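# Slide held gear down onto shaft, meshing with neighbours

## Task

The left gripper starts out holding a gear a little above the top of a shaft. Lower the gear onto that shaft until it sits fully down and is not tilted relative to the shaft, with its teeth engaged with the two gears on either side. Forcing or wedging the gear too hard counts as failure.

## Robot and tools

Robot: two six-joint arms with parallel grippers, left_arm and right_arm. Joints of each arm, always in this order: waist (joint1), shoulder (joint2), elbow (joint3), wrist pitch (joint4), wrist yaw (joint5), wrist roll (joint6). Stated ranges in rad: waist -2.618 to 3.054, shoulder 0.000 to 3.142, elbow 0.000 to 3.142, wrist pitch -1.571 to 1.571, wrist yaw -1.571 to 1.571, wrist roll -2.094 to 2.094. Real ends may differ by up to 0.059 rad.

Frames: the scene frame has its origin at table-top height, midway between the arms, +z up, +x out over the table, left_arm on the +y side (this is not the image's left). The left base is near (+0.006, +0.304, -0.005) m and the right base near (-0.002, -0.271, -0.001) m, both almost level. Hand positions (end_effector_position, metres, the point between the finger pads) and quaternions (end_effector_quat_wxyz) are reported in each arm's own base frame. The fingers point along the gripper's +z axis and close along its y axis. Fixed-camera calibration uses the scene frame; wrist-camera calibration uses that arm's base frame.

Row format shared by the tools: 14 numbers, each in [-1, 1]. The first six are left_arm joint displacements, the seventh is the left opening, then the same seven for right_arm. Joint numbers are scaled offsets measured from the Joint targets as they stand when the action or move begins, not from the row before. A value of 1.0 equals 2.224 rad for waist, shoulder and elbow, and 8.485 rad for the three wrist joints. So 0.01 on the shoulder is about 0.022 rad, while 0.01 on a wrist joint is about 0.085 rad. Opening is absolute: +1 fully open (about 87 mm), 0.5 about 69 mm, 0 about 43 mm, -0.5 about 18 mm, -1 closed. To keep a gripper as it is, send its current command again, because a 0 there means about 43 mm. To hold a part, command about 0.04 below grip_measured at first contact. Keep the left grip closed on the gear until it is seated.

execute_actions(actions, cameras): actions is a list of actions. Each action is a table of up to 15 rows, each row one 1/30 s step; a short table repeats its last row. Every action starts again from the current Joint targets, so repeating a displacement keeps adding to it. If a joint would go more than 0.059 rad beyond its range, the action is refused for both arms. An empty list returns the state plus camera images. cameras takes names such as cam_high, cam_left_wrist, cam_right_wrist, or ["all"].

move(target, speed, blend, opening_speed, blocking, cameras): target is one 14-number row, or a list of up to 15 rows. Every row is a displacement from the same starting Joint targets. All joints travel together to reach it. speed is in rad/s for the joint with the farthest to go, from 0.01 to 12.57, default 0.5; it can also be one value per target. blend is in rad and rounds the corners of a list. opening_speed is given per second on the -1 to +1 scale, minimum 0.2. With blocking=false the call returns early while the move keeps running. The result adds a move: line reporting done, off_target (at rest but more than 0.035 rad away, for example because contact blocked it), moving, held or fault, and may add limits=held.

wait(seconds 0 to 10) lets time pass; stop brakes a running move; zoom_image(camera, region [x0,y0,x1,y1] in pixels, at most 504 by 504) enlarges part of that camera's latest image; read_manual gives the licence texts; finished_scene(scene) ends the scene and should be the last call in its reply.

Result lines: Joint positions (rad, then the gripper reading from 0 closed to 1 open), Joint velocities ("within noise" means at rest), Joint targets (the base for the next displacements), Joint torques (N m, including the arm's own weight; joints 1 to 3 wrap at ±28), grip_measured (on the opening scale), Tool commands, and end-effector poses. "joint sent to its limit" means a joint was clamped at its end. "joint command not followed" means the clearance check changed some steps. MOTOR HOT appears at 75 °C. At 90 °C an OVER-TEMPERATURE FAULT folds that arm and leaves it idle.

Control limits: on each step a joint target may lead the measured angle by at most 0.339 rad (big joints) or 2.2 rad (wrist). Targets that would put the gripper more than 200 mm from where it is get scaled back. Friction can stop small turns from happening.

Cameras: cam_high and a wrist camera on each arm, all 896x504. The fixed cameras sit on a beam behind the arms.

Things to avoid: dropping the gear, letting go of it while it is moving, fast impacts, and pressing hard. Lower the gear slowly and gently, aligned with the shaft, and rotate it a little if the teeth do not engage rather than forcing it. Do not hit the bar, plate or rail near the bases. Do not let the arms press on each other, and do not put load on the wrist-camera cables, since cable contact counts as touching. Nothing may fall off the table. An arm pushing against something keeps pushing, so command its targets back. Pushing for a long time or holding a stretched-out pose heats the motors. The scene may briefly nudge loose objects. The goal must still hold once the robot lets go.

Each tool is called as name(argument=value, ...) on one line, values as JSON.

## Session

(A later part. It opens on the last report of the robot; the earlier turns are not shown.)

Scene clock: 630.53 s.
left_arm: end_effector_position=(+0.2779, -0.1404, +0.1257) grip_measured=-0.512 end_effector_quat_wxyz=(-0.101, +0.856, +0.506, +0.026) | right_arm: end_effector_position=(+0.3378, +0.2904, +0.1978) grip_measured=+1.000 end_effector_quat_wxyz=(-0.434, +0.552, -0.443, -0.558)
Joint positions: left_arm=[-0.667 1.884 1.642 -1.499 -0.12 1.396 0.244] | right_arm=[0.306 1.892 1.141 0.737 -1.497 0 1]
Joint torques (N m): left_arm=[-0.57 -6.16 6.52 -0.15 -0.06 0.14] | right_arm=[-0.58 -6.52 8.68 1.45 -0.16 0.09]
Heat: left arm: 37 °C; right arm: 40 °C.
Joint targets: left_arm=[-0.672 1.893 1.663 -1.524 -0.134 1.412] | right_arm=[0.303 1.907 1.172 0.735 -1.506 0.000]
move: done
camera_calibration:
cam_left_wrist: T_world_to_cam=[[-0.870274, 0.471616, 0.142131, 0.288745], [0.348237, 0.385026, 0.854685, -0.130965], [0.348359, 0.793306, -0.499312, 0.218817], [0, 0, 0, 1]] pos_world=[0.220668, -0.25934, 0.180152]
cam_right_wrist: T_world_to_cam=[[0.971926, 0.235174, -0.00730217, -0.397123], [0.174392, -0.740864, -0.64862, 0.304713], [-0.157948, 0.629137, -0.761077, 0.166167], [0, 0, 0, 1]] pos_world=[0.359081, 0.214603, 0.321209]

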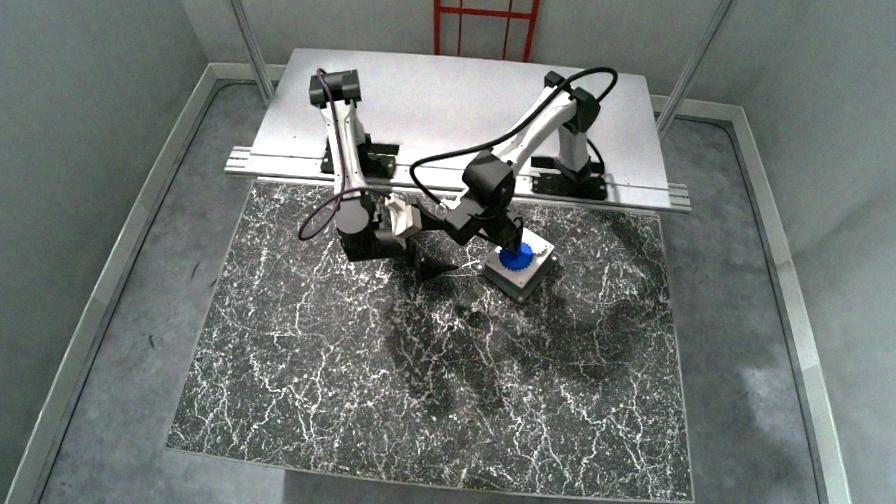

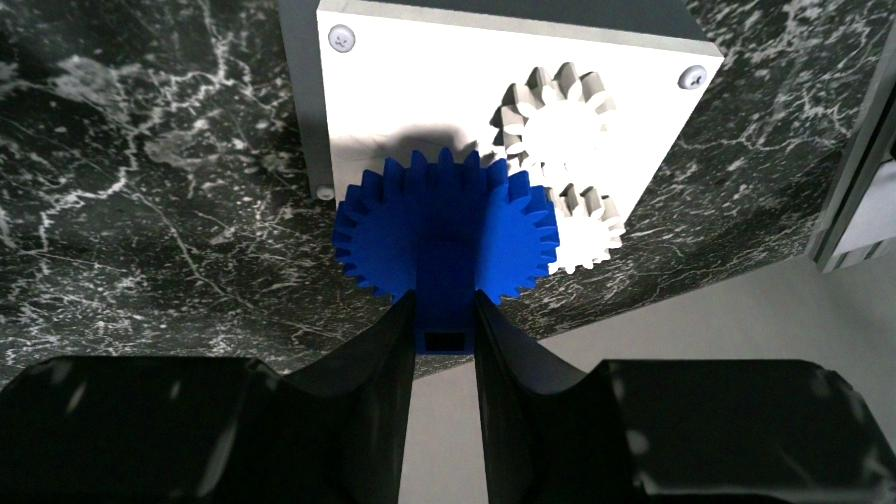

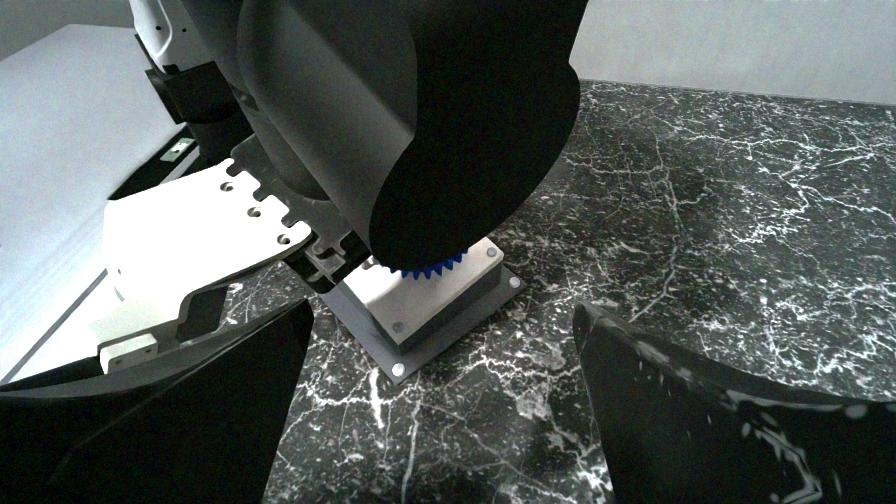

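move(target=[0.0117,-0.0018,-0.0283,0.0079,0,0,-1,0,0,0,0,0,0,1], speed=0.1, cameras=["all"])

zoom_image(camera="cam_right_wrist", region=[340, 200, 520, 360])

zoom_image(camera="cam_high", region=[480, 210, 560, 300])

zoom_image(camera="cam_left_wrist", region=[320, 0, 740, 240])

Scene clock: 642.17 s.
left_arm: end_effector_position=(+0.2780, -0.1371, +0.1183) grip_measured=-0.512 end_effector_quat_wxyz=(-0.103, +0.854, +0.509, +0.024) | right_arm: end_effector_position=(+0.3378, +0.2904, +0.1978) grip_measured=+1.000 end_effector_quat_wxyz=(-0.434, +0.552, -0.443, -0.558)
Joint positions: left_arm=[-0.659 1.884 1.611 -1.474 -0.121 1.396 0.244] | right_arm=[0.306 1.892 1.141 0.737 -1.497 0 1]
Joint torques (N m): left_arm=[1.03 -6.69 4.05 0.24 -0.05 0.15] | right_arm=[-0.58 -6.52 8.68 1.44 -0.16 0.09]
Heat: left arm: 37 °C; right arm: 40 °C.
Joint targets: left_arm=[-0.646 1.889 1.600 -1.457 -0.134 1.412] | right_arm=[0.303 1.907 1.172 0.735 -1.506 0.000]
move: done
camera_calibration:
cam_left_wrist: T_world_to_cam=[[-0.873577, 0.463785, 0.147536, 0.287515], [0.348459, 0.384404, 0.854875, -0.125996], [0.339765, 0.798209, -0.497416, 0.215251], [0, 0, 0, 1]] pos_world=[0.221936, -0.256727, 0.172361]
cam_right_wrist: T_world_to_cam=[[0.971926, 0.235174, -0.00730217, -0.397123], [0.174392, -0.740864, -0.64862, 0.304713], [-0.157948, 0.629137, -0.761077, 0.166167], [0, 0, 0, 1]] pos_world=[0.359081, 0.214603, 0.321209]

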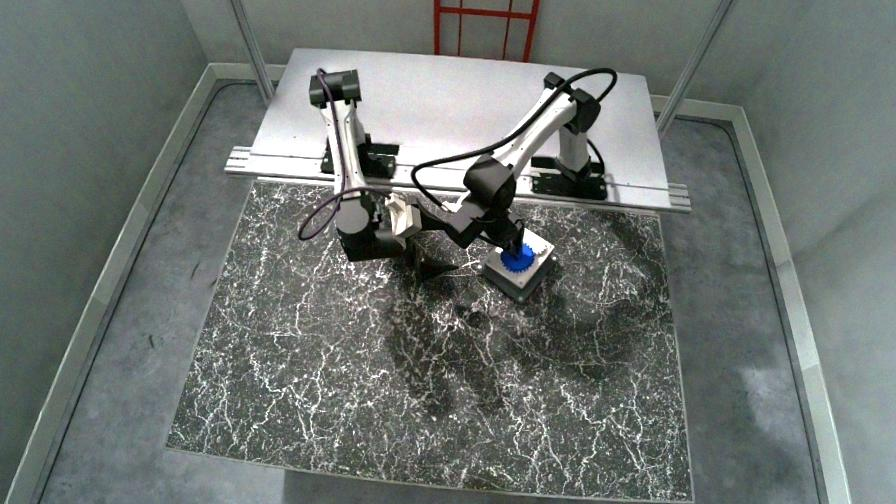

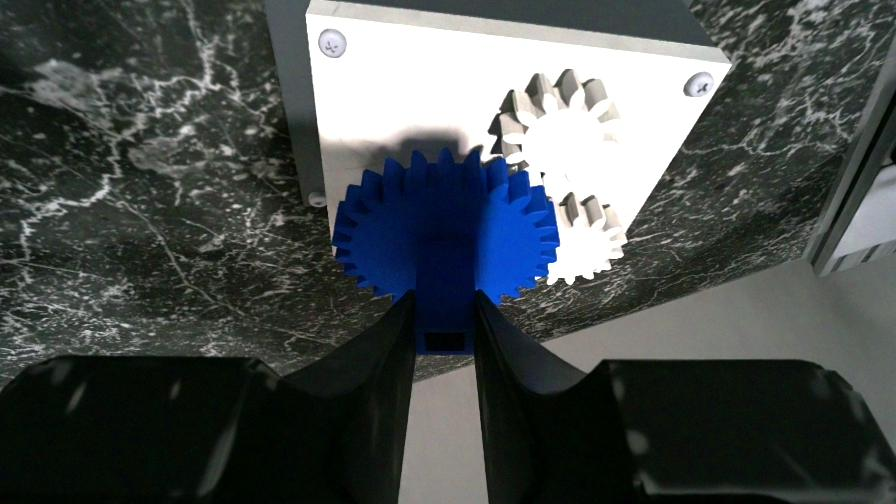

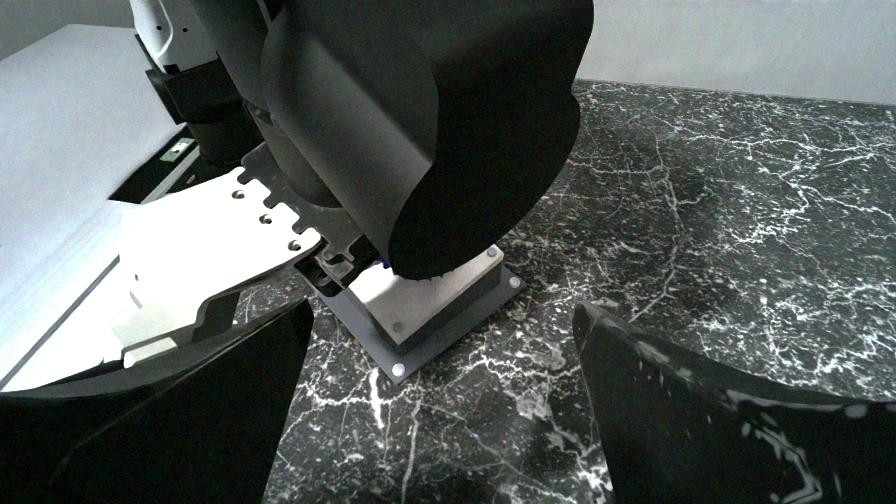

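Scaled by 2.800 from the camera's 896x504 image, which has a finer 1280x720 frame.

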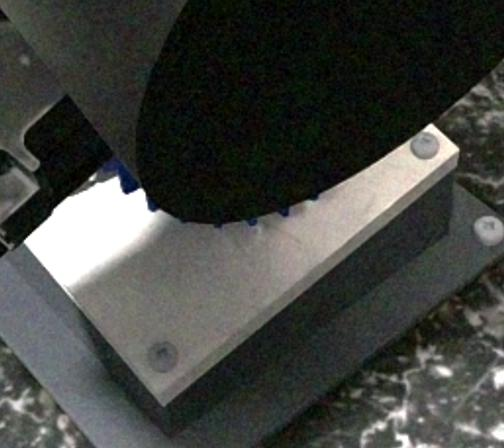

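Scaled by 5.600 from the camera's 896x504 image, which has a finer 1280x720 frame.

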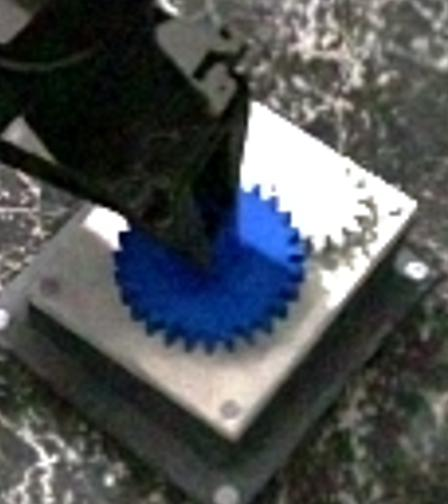

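Scaled by 1.200 from the camera's 896x504 image, which has a finer 1280x720 frame.

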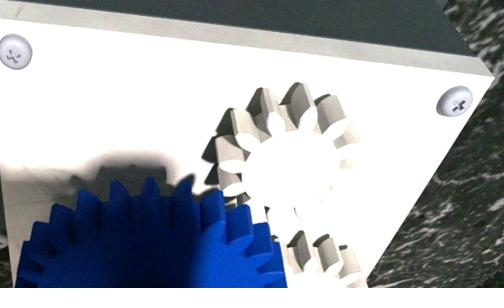

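move(target=[0.0011,-0.0009,-0.0121,0.0024,0,0,-1,0,0,0,0,0,0,1], speed=0.05, cameras=["cam_left_wrist"])

zoom_image(camera="cam_left_wrist", region=[320, 0, 740, 300])

Scene clock: 655.80 s.
left_arm: end_effector_position=(+0.2779, -0.1367, +0.1173) grip_measured=-0.512 end_effector_quat_wxyz=(-0.104, +0.854, +0.509, +0.025) | right_arm: end_effector_position=(+0.3378, +0.2904, +0.1978) grip_measured=+1.000 end_effector_quat_wxyz=(-0.434, +0.552, -0.443, -0.558)
Joint positions: left_arm=[-0.659 1.884 1.607 -1.471 -0.122 1.396 0.244] | right_arm=[0.306 1.892 1.141 0.737 -1.497 0 1]
Joint torques (N m): left_arm=[1.21 -6.74 2.26 0.4 -0.03 0.15] | right_arm=[-0.58 -6.52 8.68 1.45 -0.16 0.09]
Heat: left arm: 36 °C; right arm: 40 °C.
Joint targets: left_arm=[-0.644 1.887 1.573 -1.436 -0.134 1.412] | right_arm=[0.303 1.907 1.172 0.735 -1.506 0.000]
move: done
camera_calibration:
cam_left_wrist: T_world_to_cam=[[-0.873461, 0.46372, 0.148427, 0.287267], [0.348561, 0.382687, 0.855603, -0.125644], [0.339959, 0.799071, -0.495896, 0.214363], [0, 0, 0, 1]] pos_world=[0.221836, -0.25642, 0.171165]
Images, in order (width x height): cam_left_wrist 896x504.

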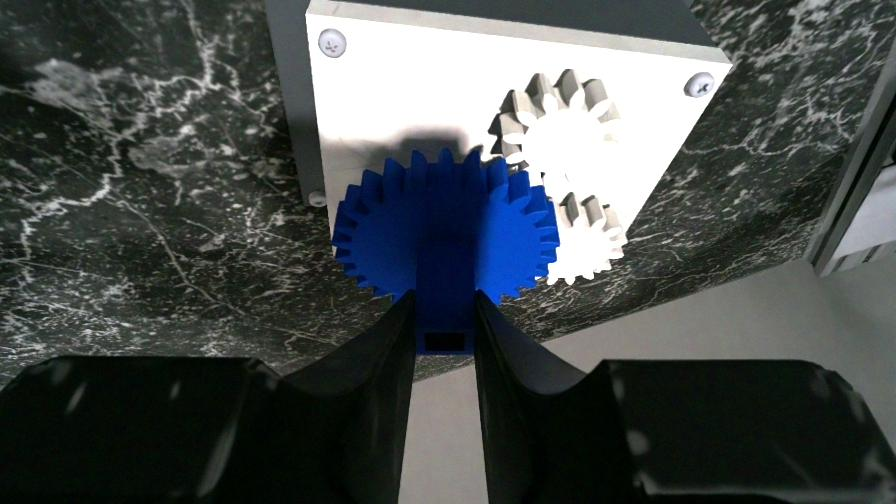

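Scaled by 1.200 from the camera's 896x504 image, which has a finer 1280x720 frame.

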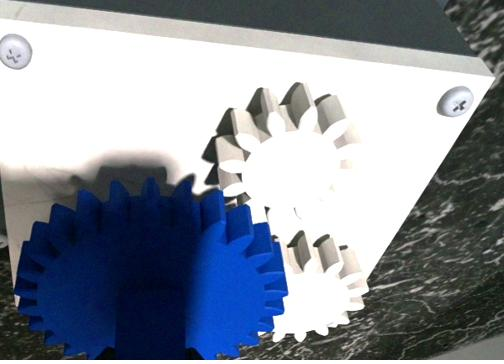

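move(target=[0,0.0045,0.0018,0,0,0,-1,0,0,0,0,0,0,1], speed=0.05)

move(target=[0.0027,0,0,0,0,0,-1,0,0,0,0,0,0,1], speed=0.05)

Scene clock: 664.73 s.
left_arm: end_effector_position=(+0.2779, -0.1367, +0.1173) grip_measured=-0.512 end_effector_quat_wxyz=(-0.104, +0.854, +0.509, +0.025) | right_arm: end_effector_position=(+0.3378, +0.2904, +0.1978) grip_measured=+1.000 end_effector_quat_wxyz=(-0.434, +0.552, -0.443, -0.558)
Joint positions: left_arm=[-0.659 1.884 1.607 -1.471 -0.122 1.396 0.244] | right_arm=[0.306 1.892 1.141 0.737 -1.497 0 1]
Joint torques (N m): left_arm=[1.17 -6.02 2.45 0.41 -0.04 0.17] | right_arm=[-0.58 -6.53 8.66 1.44 -0.16 0.09]
Heat: left arm: 35 °C; right arm: 40 °C.
Joint targets: left_arm=[-0.644 1.897 1.577 -1.436 -0.134 1.412] | right_arm=[0.303 1.907 1.172 0.735 -1.506 0.000]
move: done

Scene clock: 665.43 s.
left_arm: end_effector_position=(+0.2779, -0.1367, +0.1173) grip_measured=-0.512 end_effector_quat_wxyz=(-0.104, +0.854, +0.509, +0.025) | right_arm: end_effector_position=(+0.3378, +0.2904, +0.1978) grip_measured=+1.000 end_effector_quat_wxyz=(-0.434, +0.552, -0.443, -0.558)
Joint positions: left_arm=[-0.659 1.884 1.607 -1.471 -0.122 1.396 0.244] | right_arm=[0.306 1.892 1.141 0.737 -1.497 0 1]
Joint torques (N m): left_arm=[1.81 -5.9 2.47 0.41 -0.04 0.17] | right_arm=[-0.58 -6.52 8.68 1.44 -0.16 0.09]
Heat: left arm: 35 °C; right arm: 40 °C.
Joint targets: left_arm=[-0.638 1.897 1.577 -1.436 -0.134 1.412] | right_arm=[0.303 1.907 1.172 0.735 -1.506 0.000]
move: done

move(target=[0,0,0.018,-0.0012,0,0,-1,0,0,0,0,0,0,1], speed=0.05, cameras=["cam_left_wrist"])

zoom_image(camera="cam_left_wrist", region=[480, 140, 660, 300])

zoom_image(camera="cam_left_wrist", region=[300, 100, 500, 220])

Scene clock: 679.83 s.
left_arm: end_effector_position=(+0.2809, -0.1358, +0.1166) grip_measured=-0.512 end_effector_quat_wxyz=(-0.100, +0.852, +0.513, +0.025) | right_arm: end_effector_position=(+0.3378, +0.2904, +0.1978) grip_measured=+1.000 end_effector_quat_wxyz=(-0.434, +0.552, -0.443, -0.558)
Joint positions: left_arm=[-0.65 1.885 1.608 -1.462 -0.121 1.397 0.244] | right_arm=[0.306 1.892 1.141 0.737 -1.497 0 1]
Joint torques (N m): left_arm=[0.99 -6.06 5.53 0.26 -0.06 0.13] | right_arm=[-0.58 -6.52 8.66 1.44 -0.16 0.09]
Heat: left arm: 35 °C; right arm: 40 °C.
Joint targets: left_arm=[-0.638 1.897 1.617 -1.447 -0.134 1.412] | right_arm=[0.303 1.907 1.172 0.735 -1.506 0.000]
move: done
camera_calibration:
cam_left_wrist: T_world_to_cam=[[-0.878433, 0.45673, 0.140545, 0.290941], [0.340235, 0.391254, 0.855079, -0.122924], [0.335551, 0.798948, -0.499086, 0.213853], [0, 0, 0, 1]] pos_world=[0.225636, -0.255644, 0.170951]
Images, in order (width x height): cam_left_wrist 896x504.

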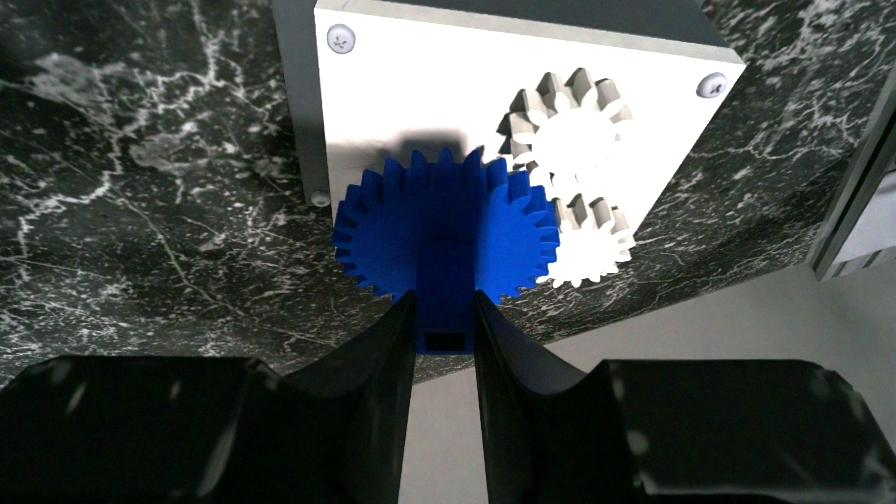

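Scaled by 2.800 from the camera's 896x504 image, which has a finer 1280x720 frame.

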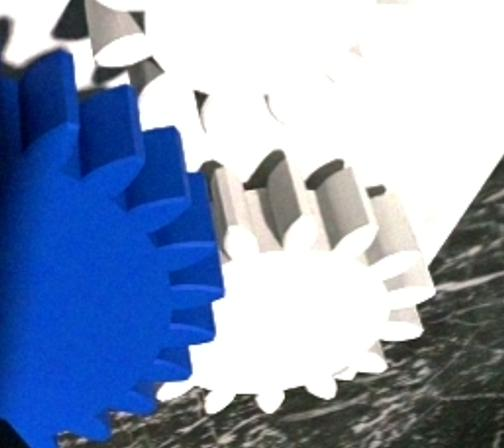

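Scaled by 2.520 from the camera's 896x504 image, which has a finer 1280x720 frame.

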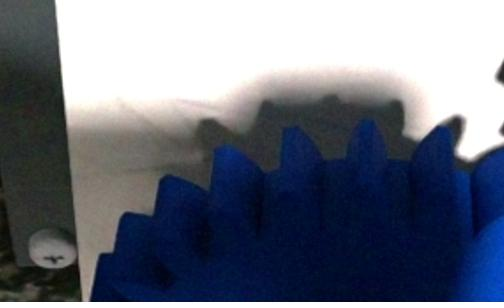

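move(target=[[0,0,-0.0166,-0.0006,0,0,-1,0,0,0,0,0,0,1],[-0.0166,0,-0.0166,-0.0006,0,0,-1,0,0,0,0,0,0,1]], speed=0.03)

move(target=[[0,0.0018,0,0,0,0,-1,0,0,0,0,0,0,1],[0.0166,0.0018,0,0,0,0,-1,0,0,0,0,0,0,1]], speed=0.03)

move(target=[[0,-0.0045,0,0,0,0,-1,0,0,0,0,0,0,1],[-0.0166,-0.0045,0,0,0,0,-1,0,0,0,0,0,0,1]], speed=0.03)

Scene clock: 708.93 s.
left_arm: end_effector_position=(+0.2779, -0.1384, +0.1126) grip_measured=-0.512 end_effector_quat_wxyz=(-0.105, +0.856, +0.505, +0.029) | right_arm: end_effector_position=(+0.3378, +0.2904, +0.1978) grip_measured=+1.000 end_effector_quat_wxyz=(-0.434, +0.552, -0.443, -0.558)
Joint positions: left_arm=[-0.667 1.885 1.589 -1.45 -0.129 1.397 0.244] | right_arm=[0.306 1.892 1.141 0.737 -1.497 0 1]
Joint torques (N m): left_arm=[-0.92 -6.08 4.08 0.11 0.07 0.16] | right_arm=[-0.58 -6.52 8.68 1.44 -0.16 0.09]
Heat: left arm: 35 °C; right arm: 41 °C.
Joint targets: left_arm=[-0.675 1.897 1.580 -1.452 -0.134 1.412] | right_arm=[0.303 1.907 1.172 0.735 -1.506 0.000]
move: done

Scene clock: 711.13 s.
left_arm: end_effector_position=(+0.2795, -0.1347, +0.1123) grip_measured=-0.512 end_effector_quat_wxyz=(-0.104, +0.852, +0.512, +0.026) | right_arm: end_effector_position=(+0.3378, +0.2904, +0.1978) grip_measured=+1.000 end_effector_quat_wxyz=(-0.434, +0.552, -0.443, -0.558)
Joint positions: left_arm=[-0.652 1.885 1.589 -1.45 -0.125 1.397 0.244] | right_arm=[0.306 1.892 1.141 0.737 -1.497 0 1]
Joint torques (N m): left_arm=[1.2 -5.81 4.22 0.05 -0.01 0.14] | right_arm=[-0.58 -6.53 8.68 1.44 -0.16 0.09]
Heat: left arm: 35 °C; right arm: 41 °C.
Joint targets: left_arm=[-0.638 1.901 1.580 -1.452 -0.134 1.412] | right_arm=[0.303 1.907 1.172 0.735 -1.506 0.000]
move: done

Scene clock: 713.37 s.
left_arm: end_effector_position=(+0.2779, -0.1384, +0.1126) grip_measured=-0.512 end_effector_quat_wxyz=(-0.105, +0.856, +0.505, +0.029) | right_arm: end_effector_position=(+0.3378, +0.2904, +0.1978) grip_measured=+1.000 end_effector_quat_wxyz=(-0.434, +0.552, -0.443, -0.558)
Joint positions: left_arm=[-0.667 1.885 1.589 -1.45 -0.129 1.397 0.244] | right_arm=[0.306 1.892 1.141 0.737 -1.497 0 1]
Joint torques (N m): left_arm=[-0.95 -6.57 4.23 0.06 0.04 0.16] | right_arm=[-0.58 -6.52 8.68 1.44 -0.16 0.09]
Heat: left arm: 35 °C; right arm: 41 °C.
Joint targets: left_arm=[-0.675 1.891 1.580 -1.452 -0.134 1.412] | right_arm=[0.303 1.907 1.172 0.735 -1.506 0.000]
move: done

execute_actions(actions=[])

zoom_image(camera="cam_left_wrist", region=[480, 140, 660, 300])

zoom_image(camera="cam_high", region=[480, 210, 560, 300])

Scene clock: 724.47 s.
left_arm: end_effector_position=(+0.2779, -0.1384, +0.1126) grip_measured=-0.512 end_effector_quat_wxyz=(-0.105, +0.856, +0.505, +0.029) | right_arm: end_effector_position=(+0.3378, +0.2904, +0.1978) grip_measured=+1.000 end_effector_quat_wxyz=(-0.434, +0.552, -0.443, -0.558)
Joint positions: left_arm=[-0.667 1.885 1.589 -1.45 -0.129 1.397 0.244] | right_arm=[0.306 1.892 1.141 0.737 -1.497 0 1]
Joint velocities: within noise
Joint torques (N m): left_arm=[-0.84 -6.53 4.16 0.05 0.04 0.16] | right_arm=[-0.58 -6.52 8.68 1.44 -0.16 0.09]
Heat: left arm: 35 °C; right arm: 41 °C.
Joint targets: left_arm=[-0.675 1.891 1.580 -1.452 -0.134 1.412] | right_arm=[0.303 1.907 1.172 0.735 -1.506 0.000]
Tool commands: left_gripper/opening=-1.0 right_gripper/opening=+1.0
camera_calibration:
cam_left_wrist: T_world_to_cam=[[-0.869475, 0.471811, 0.146312, 0.289005], [0.348317, 0.375556, 0.858855, -0.12223], [0.350269, 0.797716, -0.490877, 0.209789], [0, 0, 0, 1]] pos_world=[0.220375, -0.257804, 0.165674]
cam_right_wrist: T_world_to_cam=[[0.971926, 0.235174, -0.00730217, -0.397123], [0.174392, -0.740864, -0.64862, 0.304713], [-0.157948, 0.629137, -0.761077, 0.166167], [0, 0, 0, 1]] pos_world=[0.359081, 0.214603, 0.321209]

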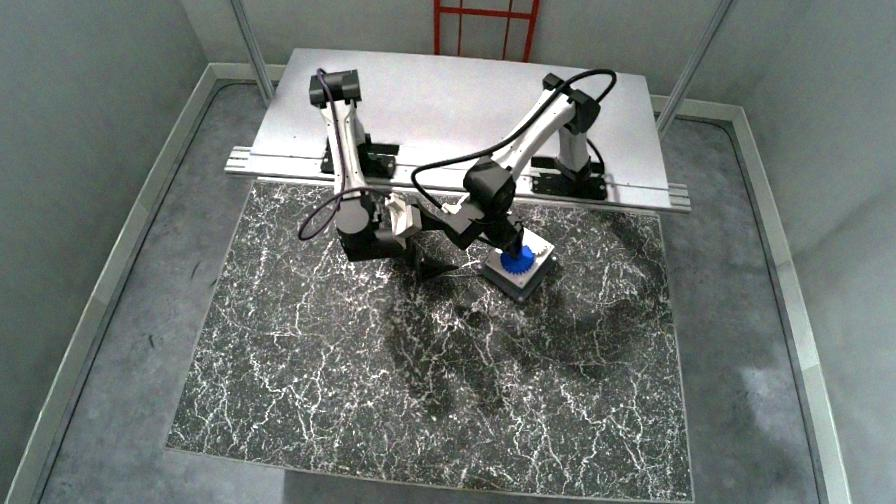

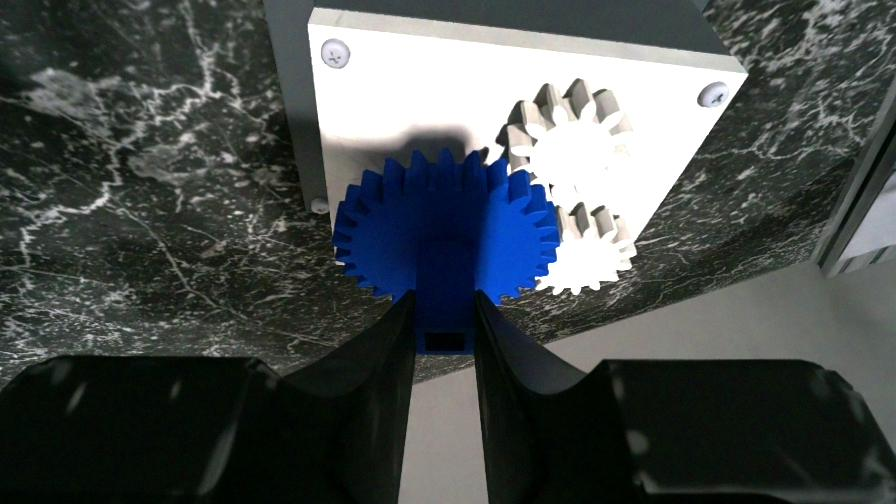

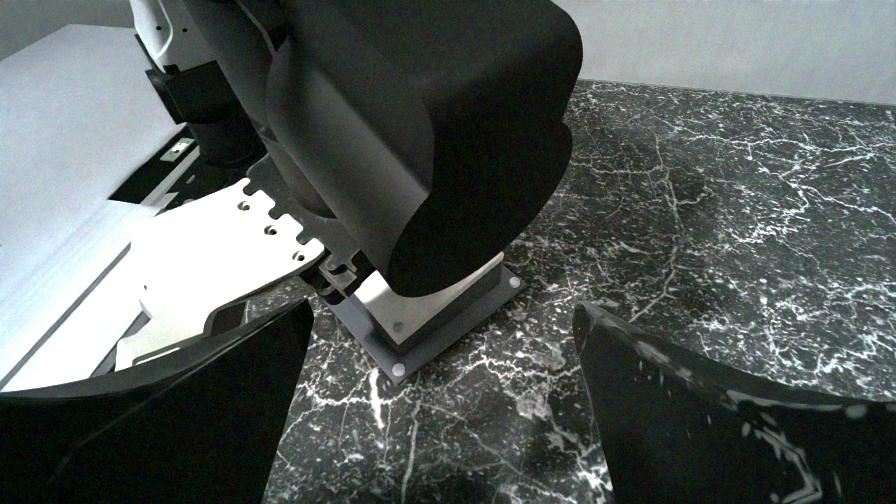

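Scaled by 2.800 from the camera's 896x504 image, which has a finer 1280x720 frame.

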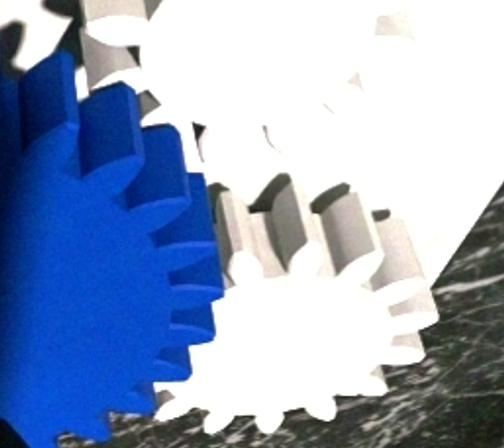

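Scaled by 5.600 from the camera's 896x504 image, which has a finer 1280x720 frame.

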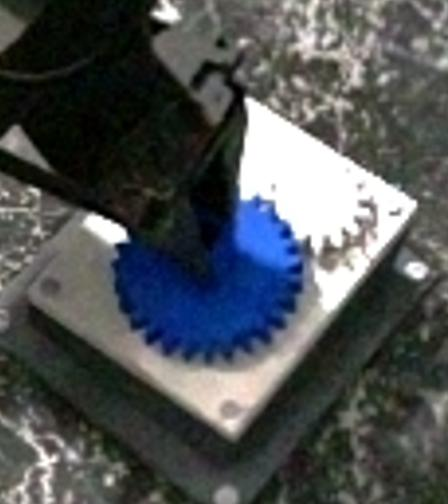

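move(target=[0.0117,-0.0009,-0.0099,0.0024,0,0,-1,0,0,0,0,0,0,1], speed=0.03)

move(target=[0.0009,-0.0009,-0.0099,0.0024,0,0,-1,0,0,0,0,0,0,1], speed=0.03, cameras=["cam_left_wrist"])

zoom_image(camera="cam_left_wrist", region=[480, 140, 660, 300])

Scene clock: 733.13 s.
left_arm: end_effector_position=(+0.2782, -0.1360, +0.1112) grip_measured=-0.512 end_effector_quat_wxyz=(-0.108, +0.855, +0.506, +0.031) | right_arm: end_effector_position=(+0.3378, +0.2904, +0.1978) grip_measured=+1.000 end_effector_quat_wxyz=(-0.434, +0.552, -0.443, -0.558)
Joint positions: left_arm=[-0.664 1.885 1.581 -1.446 -0.136 1.397 0.244] | right_arm=[0.306 1.892 1.141 0.737 -1.497 0 1]
Joint torques (N m): left_arm=[1.32 -6.76 2.99 0.18 0.1 0.14] | right_arm=[-0.58 -6.5 8.68 1.44 -0.16 0.09]
Heat: left arm: 36 °C; right arm: 41 °C.
Joint targets: left_arm=[-0.649 1.889 1.558 -1.431 -0.134 1.412] | right_arm=[0.303 1.907 1.172 0.735 -1.506 0.000]
move: done

Scene clock: 734.10 s.
left_arm: end_effector_position=(+0.2797, -0.1346, +0.1089) grip_measured=-0.511 end_effector_quat_wxyz=(-0.110, +0.856, +0.504, +0.037) | right_arm: end_effector_position=(+0.3378, +0.2904, +0.1978) grip_measured=+1.000 end_effector_quat_wxyz=(-0.434, +0.552, -0.443, -0.558)
Joint positions: left_arm=[-0.664 1.885 1.569 -1.433 -0.148 1.399 0.244] | right_arm=[0.306 1.892 1.141 0.737 -1.497 0 1]
Joint torques (N m): left_arm=[1.37 -6.95 2.36 0.27 0.28 0.12] | right_arm=[-0.58 -6.52 8.68 1.44 -0.16 0.09]
Heat: left arm: 36 °C; right arm: 41 °C.
Joint targets: left_arm=[-0.647 1.887 1.536 -1.411 -0.134 1.412] | right_arm=[0.303 1.907 1.172 0.735 -1.506 0.000]
move: done
camera_calibration:
cam_left_wrist: T_world_to_cam=[[-0.869563, 0.471609, 0.146438, 0.289328], [0.341528, 0.360157, 0.868128, -0.122259], [0.356676, 0.804905, -0.474247, 0.201673], [0, 0, 0, 1]] pos_world=[0.221412, -0.254745, 0.15941]
Images, in order (width x height): cam_left_wrist 896x504.

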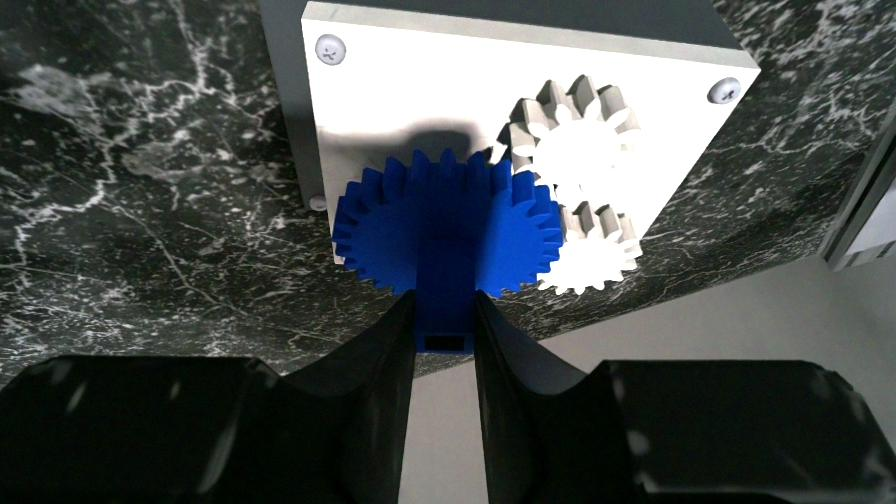

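Scaled by 2.800 from the camera's 896x504 image, which has a finer 1280x720 frame.

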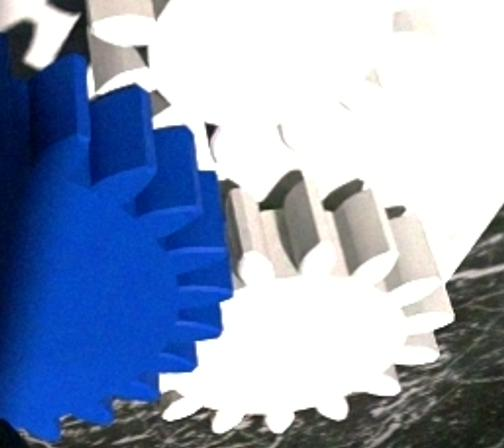

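move(target=[-0.009,0,0,0,-0.0008,0,-1,0,0,0,0,0,0,1], speed=0.05)

move(target=[0.0,-0.0009,-0.0054,0.0013,0,0,-1,0,0,0,0,0,0,1], speed=0.03, cameras=["cam_left_wrist"])

zoom_image(camera="cam_left_wrist", region=[480, 120, 660, 300])

zoom_image(camera="cam_left_wrist", region=[320, 120, 520, 260])

Scene clock: 745.20 s.
left_arm: end_effector_position=(+0.2797, -0.1347, +0.1089) grip_measured=-0.511 end_effector_quat_wxyz=(-0.110, +0.856, +0.504, +0.037) | right_arm: end_effector_position=(+0.3378, +0.2904, +0.1978) grip_measured=+1.000 end_effector_quat_wxyz=(-0.434, +0.552, -0.443, -0.558)
Joint positions: left_arm=[-0.665 1.885 1.569 -1.433 -0.149 1.399 0.244] | right_arm=[0.306 1.892 1.141 0.737 -1.497 0 1]
Joint torques (N m): left_arm=[-0.28 -6.95 2.3 0.29 0.23 0.11] | right_arm=[-0.59 -6.52 8.68 1.44 -0.16 0.09]
Heat: left arm: 36 °C; right arm: 41 °C.
Joint targets: left_arm=[-0.667 1.887 1.536 -1.411 -0.140 1.412] | right_arm=[0.303 1.907 1.172 0.735 -1.506 0.000]
move: done

Scene clock: 745.90 s.
left_arm: end_effector_position=(+0.2810, -0.1327, +0.1071) grip_measured=-0.510 end_effector_quat_wxyz=(-0.113, +0.856, +0.502, +0.044) | right_arm: end_effector_position=(+0.3378, +0.2904, +0.1978) grip_measured=+1.000 end_effector_quat_wxyz=(-0.434, +0.552, -0.443, -0.558)
Joint positions: left_arm=[-0.665 1.885 1.558 -1.423 -0.163 1.401 0.245] | right_arm=[0.306 1.892 1.141 0.737 -1.497 0 1]
Joint torques (N m): left_arm=[-0.29 -7.09 2.24 0.28 0.35 0.09] | right_arm=[-0.58 -6.52 8.66 1.45 -0.16 0.09]
Heat: left arm: 36 °C; right arm: 41 °C.
Joint targets: left_arm=[-0.667 1.885 1.524 -1.400 -0.141 1.412] | right_arm=[0.303 1.907 1.172 0.735 -1.506 0.000]
move: done
camera_calibration:
cam_left_wrist: T_world_to_cam=[[-0.868459, 0.474082, 0.145001, 0.289991], [0.336134, 0.348091, 0.875127, -0.122725], [0.364408, 0.808752, -0.461657, 0.195786], [0, 0, 0, 1]] pos_world=[0.221751, -0.253103, 0.155737]
Images, in order (width x height): cam_left_wrist 896x504.

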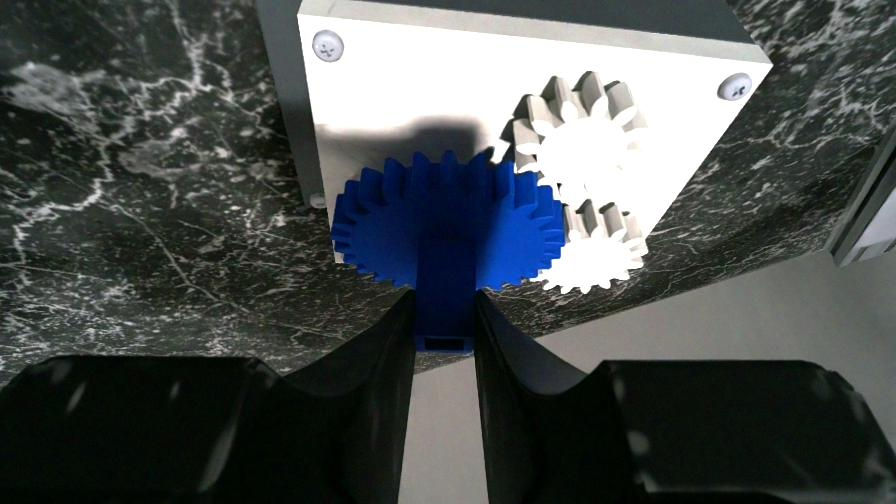

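Scaled by 2.800 from the camera's 896x504 image, which has a finer 1280x720 frame.

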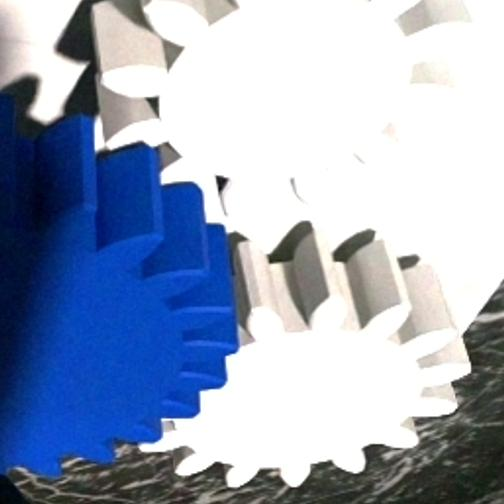

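Scaled by 2.520 from the camera's 896x504 image, which has a finer 1280x720 frame.

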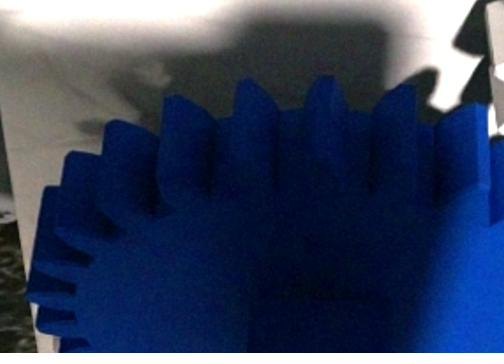

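wait(seconds=0, cameras=["cam_high"])

zoom_image(camera="cam_high", region=[480, 220, 560, 300])

Scene clock: 768.83 s.
left_arm: end_effector_position=(+0.2811, -0.1327, +0.1071) grip_measured=-0.510 end_effector_quat_wxyz=(-0.113, +0.856, +0.502, +0.044) | right_arm: end_effector_position=(+0.3378, +0.2904, +0.1978) grip_measured=+1.000 end_effector_quat_wxyz=(-0.434, +0.552, -0.443, -0.558)
Joint positions: left_arm=[-0.665 1.885 1.558 -1.423 -0.164 1.401 0.245] | right_arm=[0.306 1.892 1.141 0.737 -1.497 0 1]
Joint torques (N m): left_arm=[-0.32 -6.97 2.14 0.28 0.34 0.09] | right_arm=[-0.59 -6.53 8.68 1.44 -0.16 0.09]
Heat: left arm: 37 °C; right arm: 41 °C.
Joint targets: left_arm=[-0.667 1.885 1.524 -1.400 -0.141 1.412] | right_arm=[0.303 1.907 1.172 0.735 -1.506 0.000]
Tool commands: left_gripper/opening=-1.0 right_gripper/opening=+1.0
Images, in order (width x height): cam_high 896x504.

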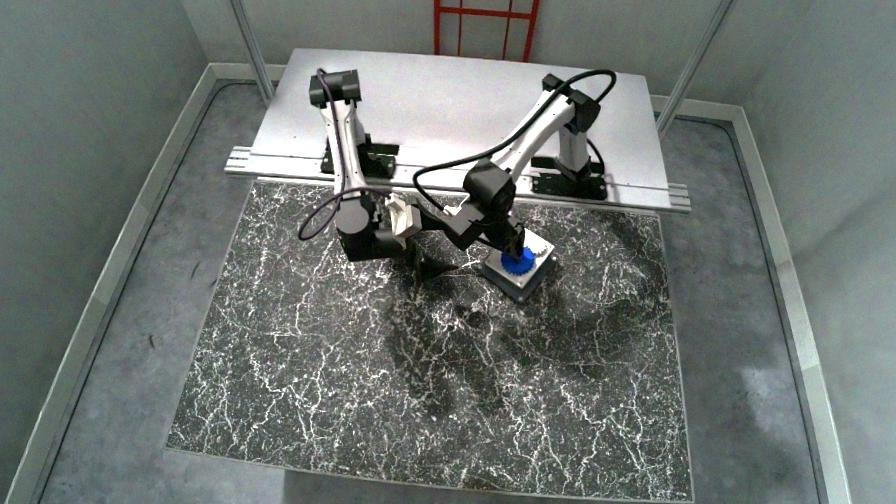

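Scaled by 6.300 from the camera's 896x504 image, which has a finer 1280x720 frame.

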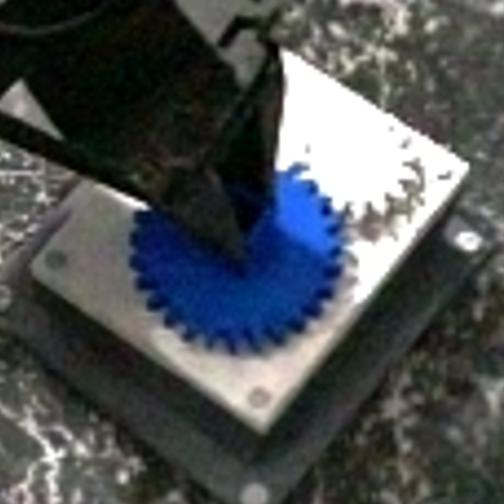

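move(target=[[0,-0.0045,-0.0058,0.0004,0,0.0071,-1,0,0,0,0,0,0,1]], speed=0.05)

move(target=[[0,0.009,0.0116,-0.0008,0,-0.0142,-1,0,0,0,0,0,0,1]], speed=0.05, cameras=["cam_left_wrist","cam_high"])

zoom_image(camera="cam_left_wrist", region=[320, 120, 660, 320])

Scene clock: 804.93 s.
left_arm: end_effector_position=(+0.2814, -0.1329, +0.1068) grip_measured=-0.510 end_effector_quat_wxyz=(-0.112, +0.870, +0.478, +0.041) | right_arm: end_effector_position=(+0.3378, +0.2904, +0.1978) grip_measured=+1.000 end_effector_quat_wxyz=(-0.434, +0.552, -0.443, -0.558)
Joint positions: left_arm=[-0.666 1.875 1.545 -1.417 -0.164 1.457 0.245] | right_arm=[0.306 1.892 1.141 0.737 -1.497 0 1]
Joint torques (N m): left_arm=[-0.23 -6.98 2.17 0.27 0.36 0.16] | right_arm=[-0.58 -6.53 8.66 1.45 -0.16 0.09]
Heat: left arm: 37 °C; right arm: 42 °C.
Joint targets: left_arm=[-0.667 1.875 1.511 -1.396 -0.141 1.472] | right_arm=[0.303 1.907 1.172 0.735 -1.506 0.000]
move: done

Scene clock: 807.73 s.
left_arm: end_effector_position=(+0.2805, -0.1318, +0.1077) grip_measured=-0.510 end_effector_quat_wxyz=(-0.108, +0.850, +0.513, +0.049) | right_arm: end_effector_position=(+0.3378, +0.2904, +0.1978) grip_measured=+1.000 end_effector_quat_wxyz=(-0.434, +0.552, -0.443, -0.558)
Joint positions: left_arm=[-0.666 1.875 1.547 -1.411 -0.168 1.376 0.245] | right_arm=[0.306 1.892 1.141 0.737 -1.497 0 1]
Joint torques (N m): left_arm=[-0.14 -5.38 4.18 0.14 0.4 -0.28] | right_arm=[-0.58 -6.53 8.68 1.44 -0.16 0.09]
Heat: left arm: 37 °C; right arm: 42 °C.
Joint targets: left_arm=[-0.667 1.895 1.537 -1.403 -0.141 1.352] | right_arm=[0.303 1.907 1.172 0.735 -1.506 0.000]
move: done
camera_calibration:
cam_left_wrist: T_world_to_cam=[[-0.88086, 0.455403, 0.129208, 0.29178], [0.313551, 0.356815, 0.879982, -0.116474], [0.354643, 0.815654, -0.457096, 0.198727], [0, 0, 0, 1]] pos_world=[0.223061, -0.25341, 0.155632]
Images, in order (width x height): cam_high 896x504, cam_left_wrist 896x504.

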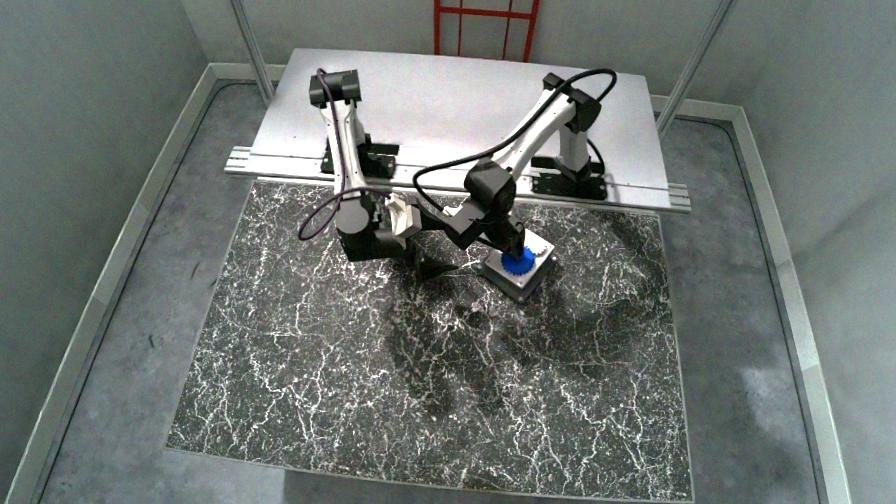

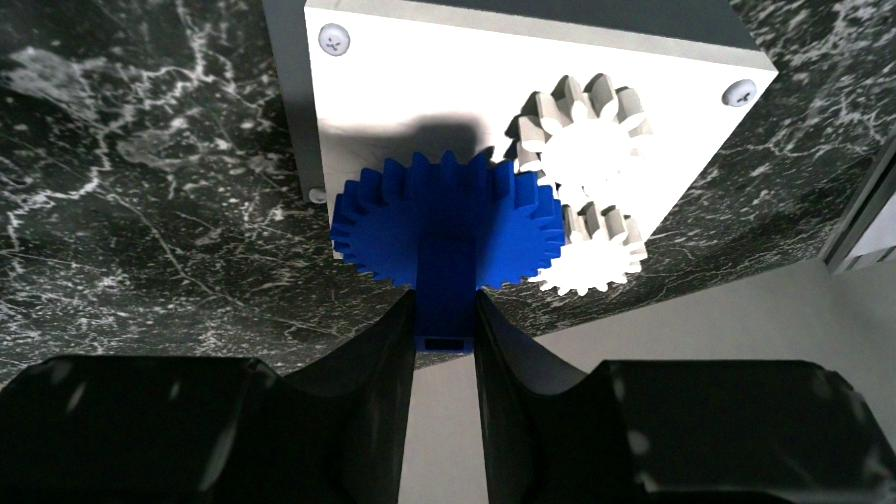

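Scaled by 1.482 from the camera's 896x504 image, which has a finer 1280x720 frame.

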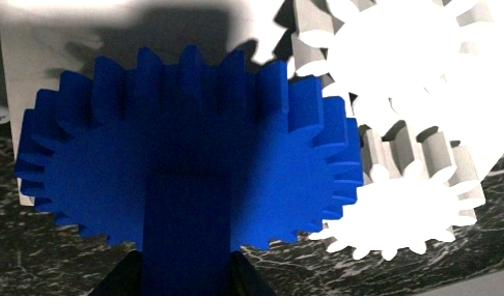

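move(target=[[0,0,0.0247,-0.0055,0,0,-1,0,0,0,0,0,0,1],[-0.0193,0,0.0247,-0.0055,-0.0117,0.0035,-1,0,0,0,0,0,0,1]], speed=0.1, cameras=["cam_left_wrist","cam_high"])

zoom_image(camera="cam_left_wrist", region=[320, 120, 660, 320])

zoom_image(camera="cam_high", region=[480, 220, 560, 300])

Scene clock: 834.23 s.
left_arm: end_effector_position=(+0.2816, -0.1355, +0.1161) grip_measured=-0.510 end_effector_quat_wxyz=(-0.119, +0.856, +0.497, +0.077) | right_arm: end_effector_position=(+0.3378, +0.2904, +0.1978) grip_measured=+1.000 end_effector_quat_wxyz=(-0.434, +0.552, -0.443, -0.558)
Joint positions: left_arm=[-0.703 1.88 1.569 -1.435 -0.224 1.366 0.245] | right_arm=[0.306 1.892 1.141 0.737 -1.497 0 1]
Joint torques (N m): left_arm=[-0.66 -5.78 6.67 -0.07 -0.12 0.17] | right_arm=[-0.58 -6.52 8.68 1.44 -0.16 0.09]
Heat: left arm: 36 °C; right arm: 42 °C.
Joint targets: left_arm=[-0.710 1.895 1.592 -1.450 -0.240 1.381] | right_arm=[0.303 1.907 1.172 0.735 -1.506 0.000]
move: done
camera_calibration:
cam_left_wrist: T_world_to_cam=[[-0.86778, 0.48149, 0.122986, 0.293903], [0.296705, 0.303465, 0.90547, -0.128258], [0.398652, 0.822239, -0.406201, 0.187734], [0, 0, 0, 1]] pos_world=[0.218258, -0.256951, 0.156246]
Images, in order (width x height): cam_high 896x504, cam_left_wrist 896x504.

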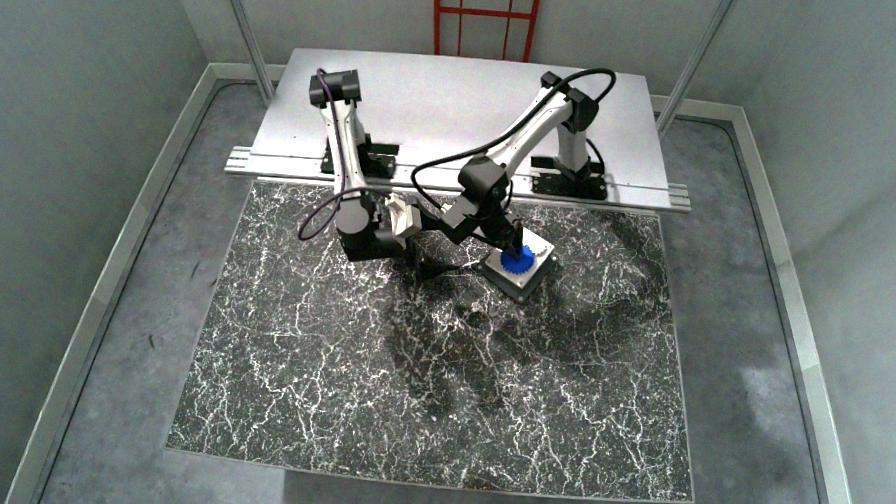

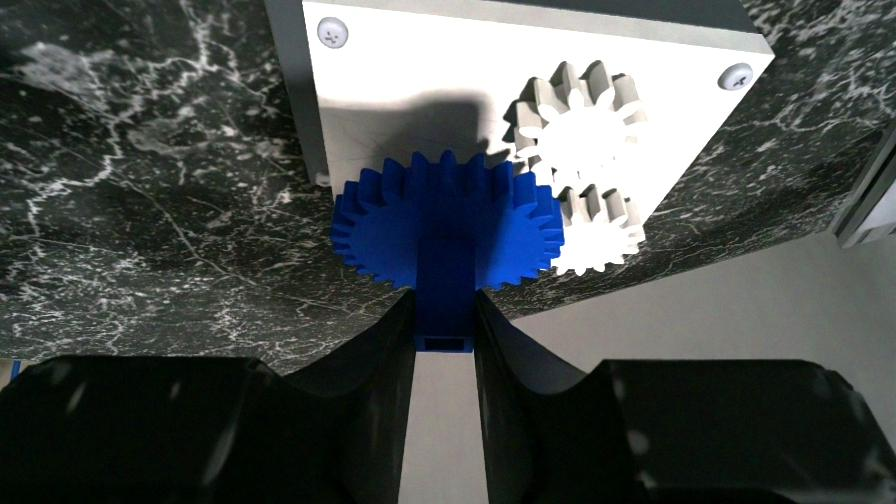

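Scaled by 1.482 from the camera's 896x504 image, which has a finer 1280x720 frame.

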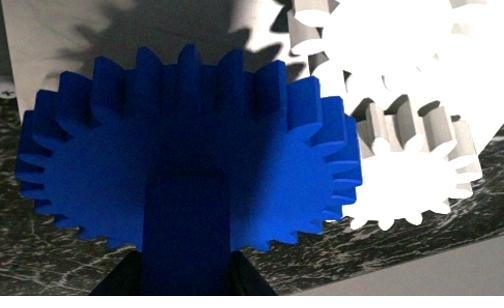

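Scaled by 6.300 from the camera's 896x504 image, which has a finer 1280x720 frame.

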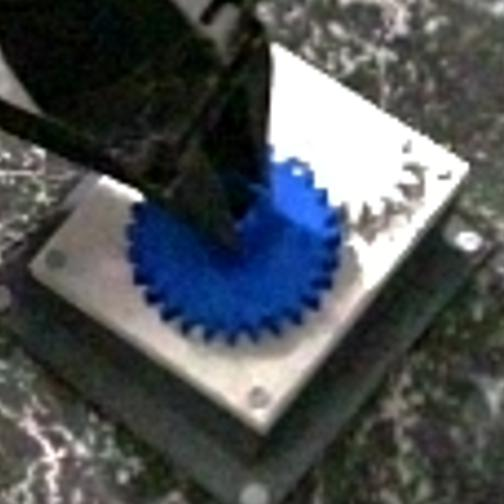

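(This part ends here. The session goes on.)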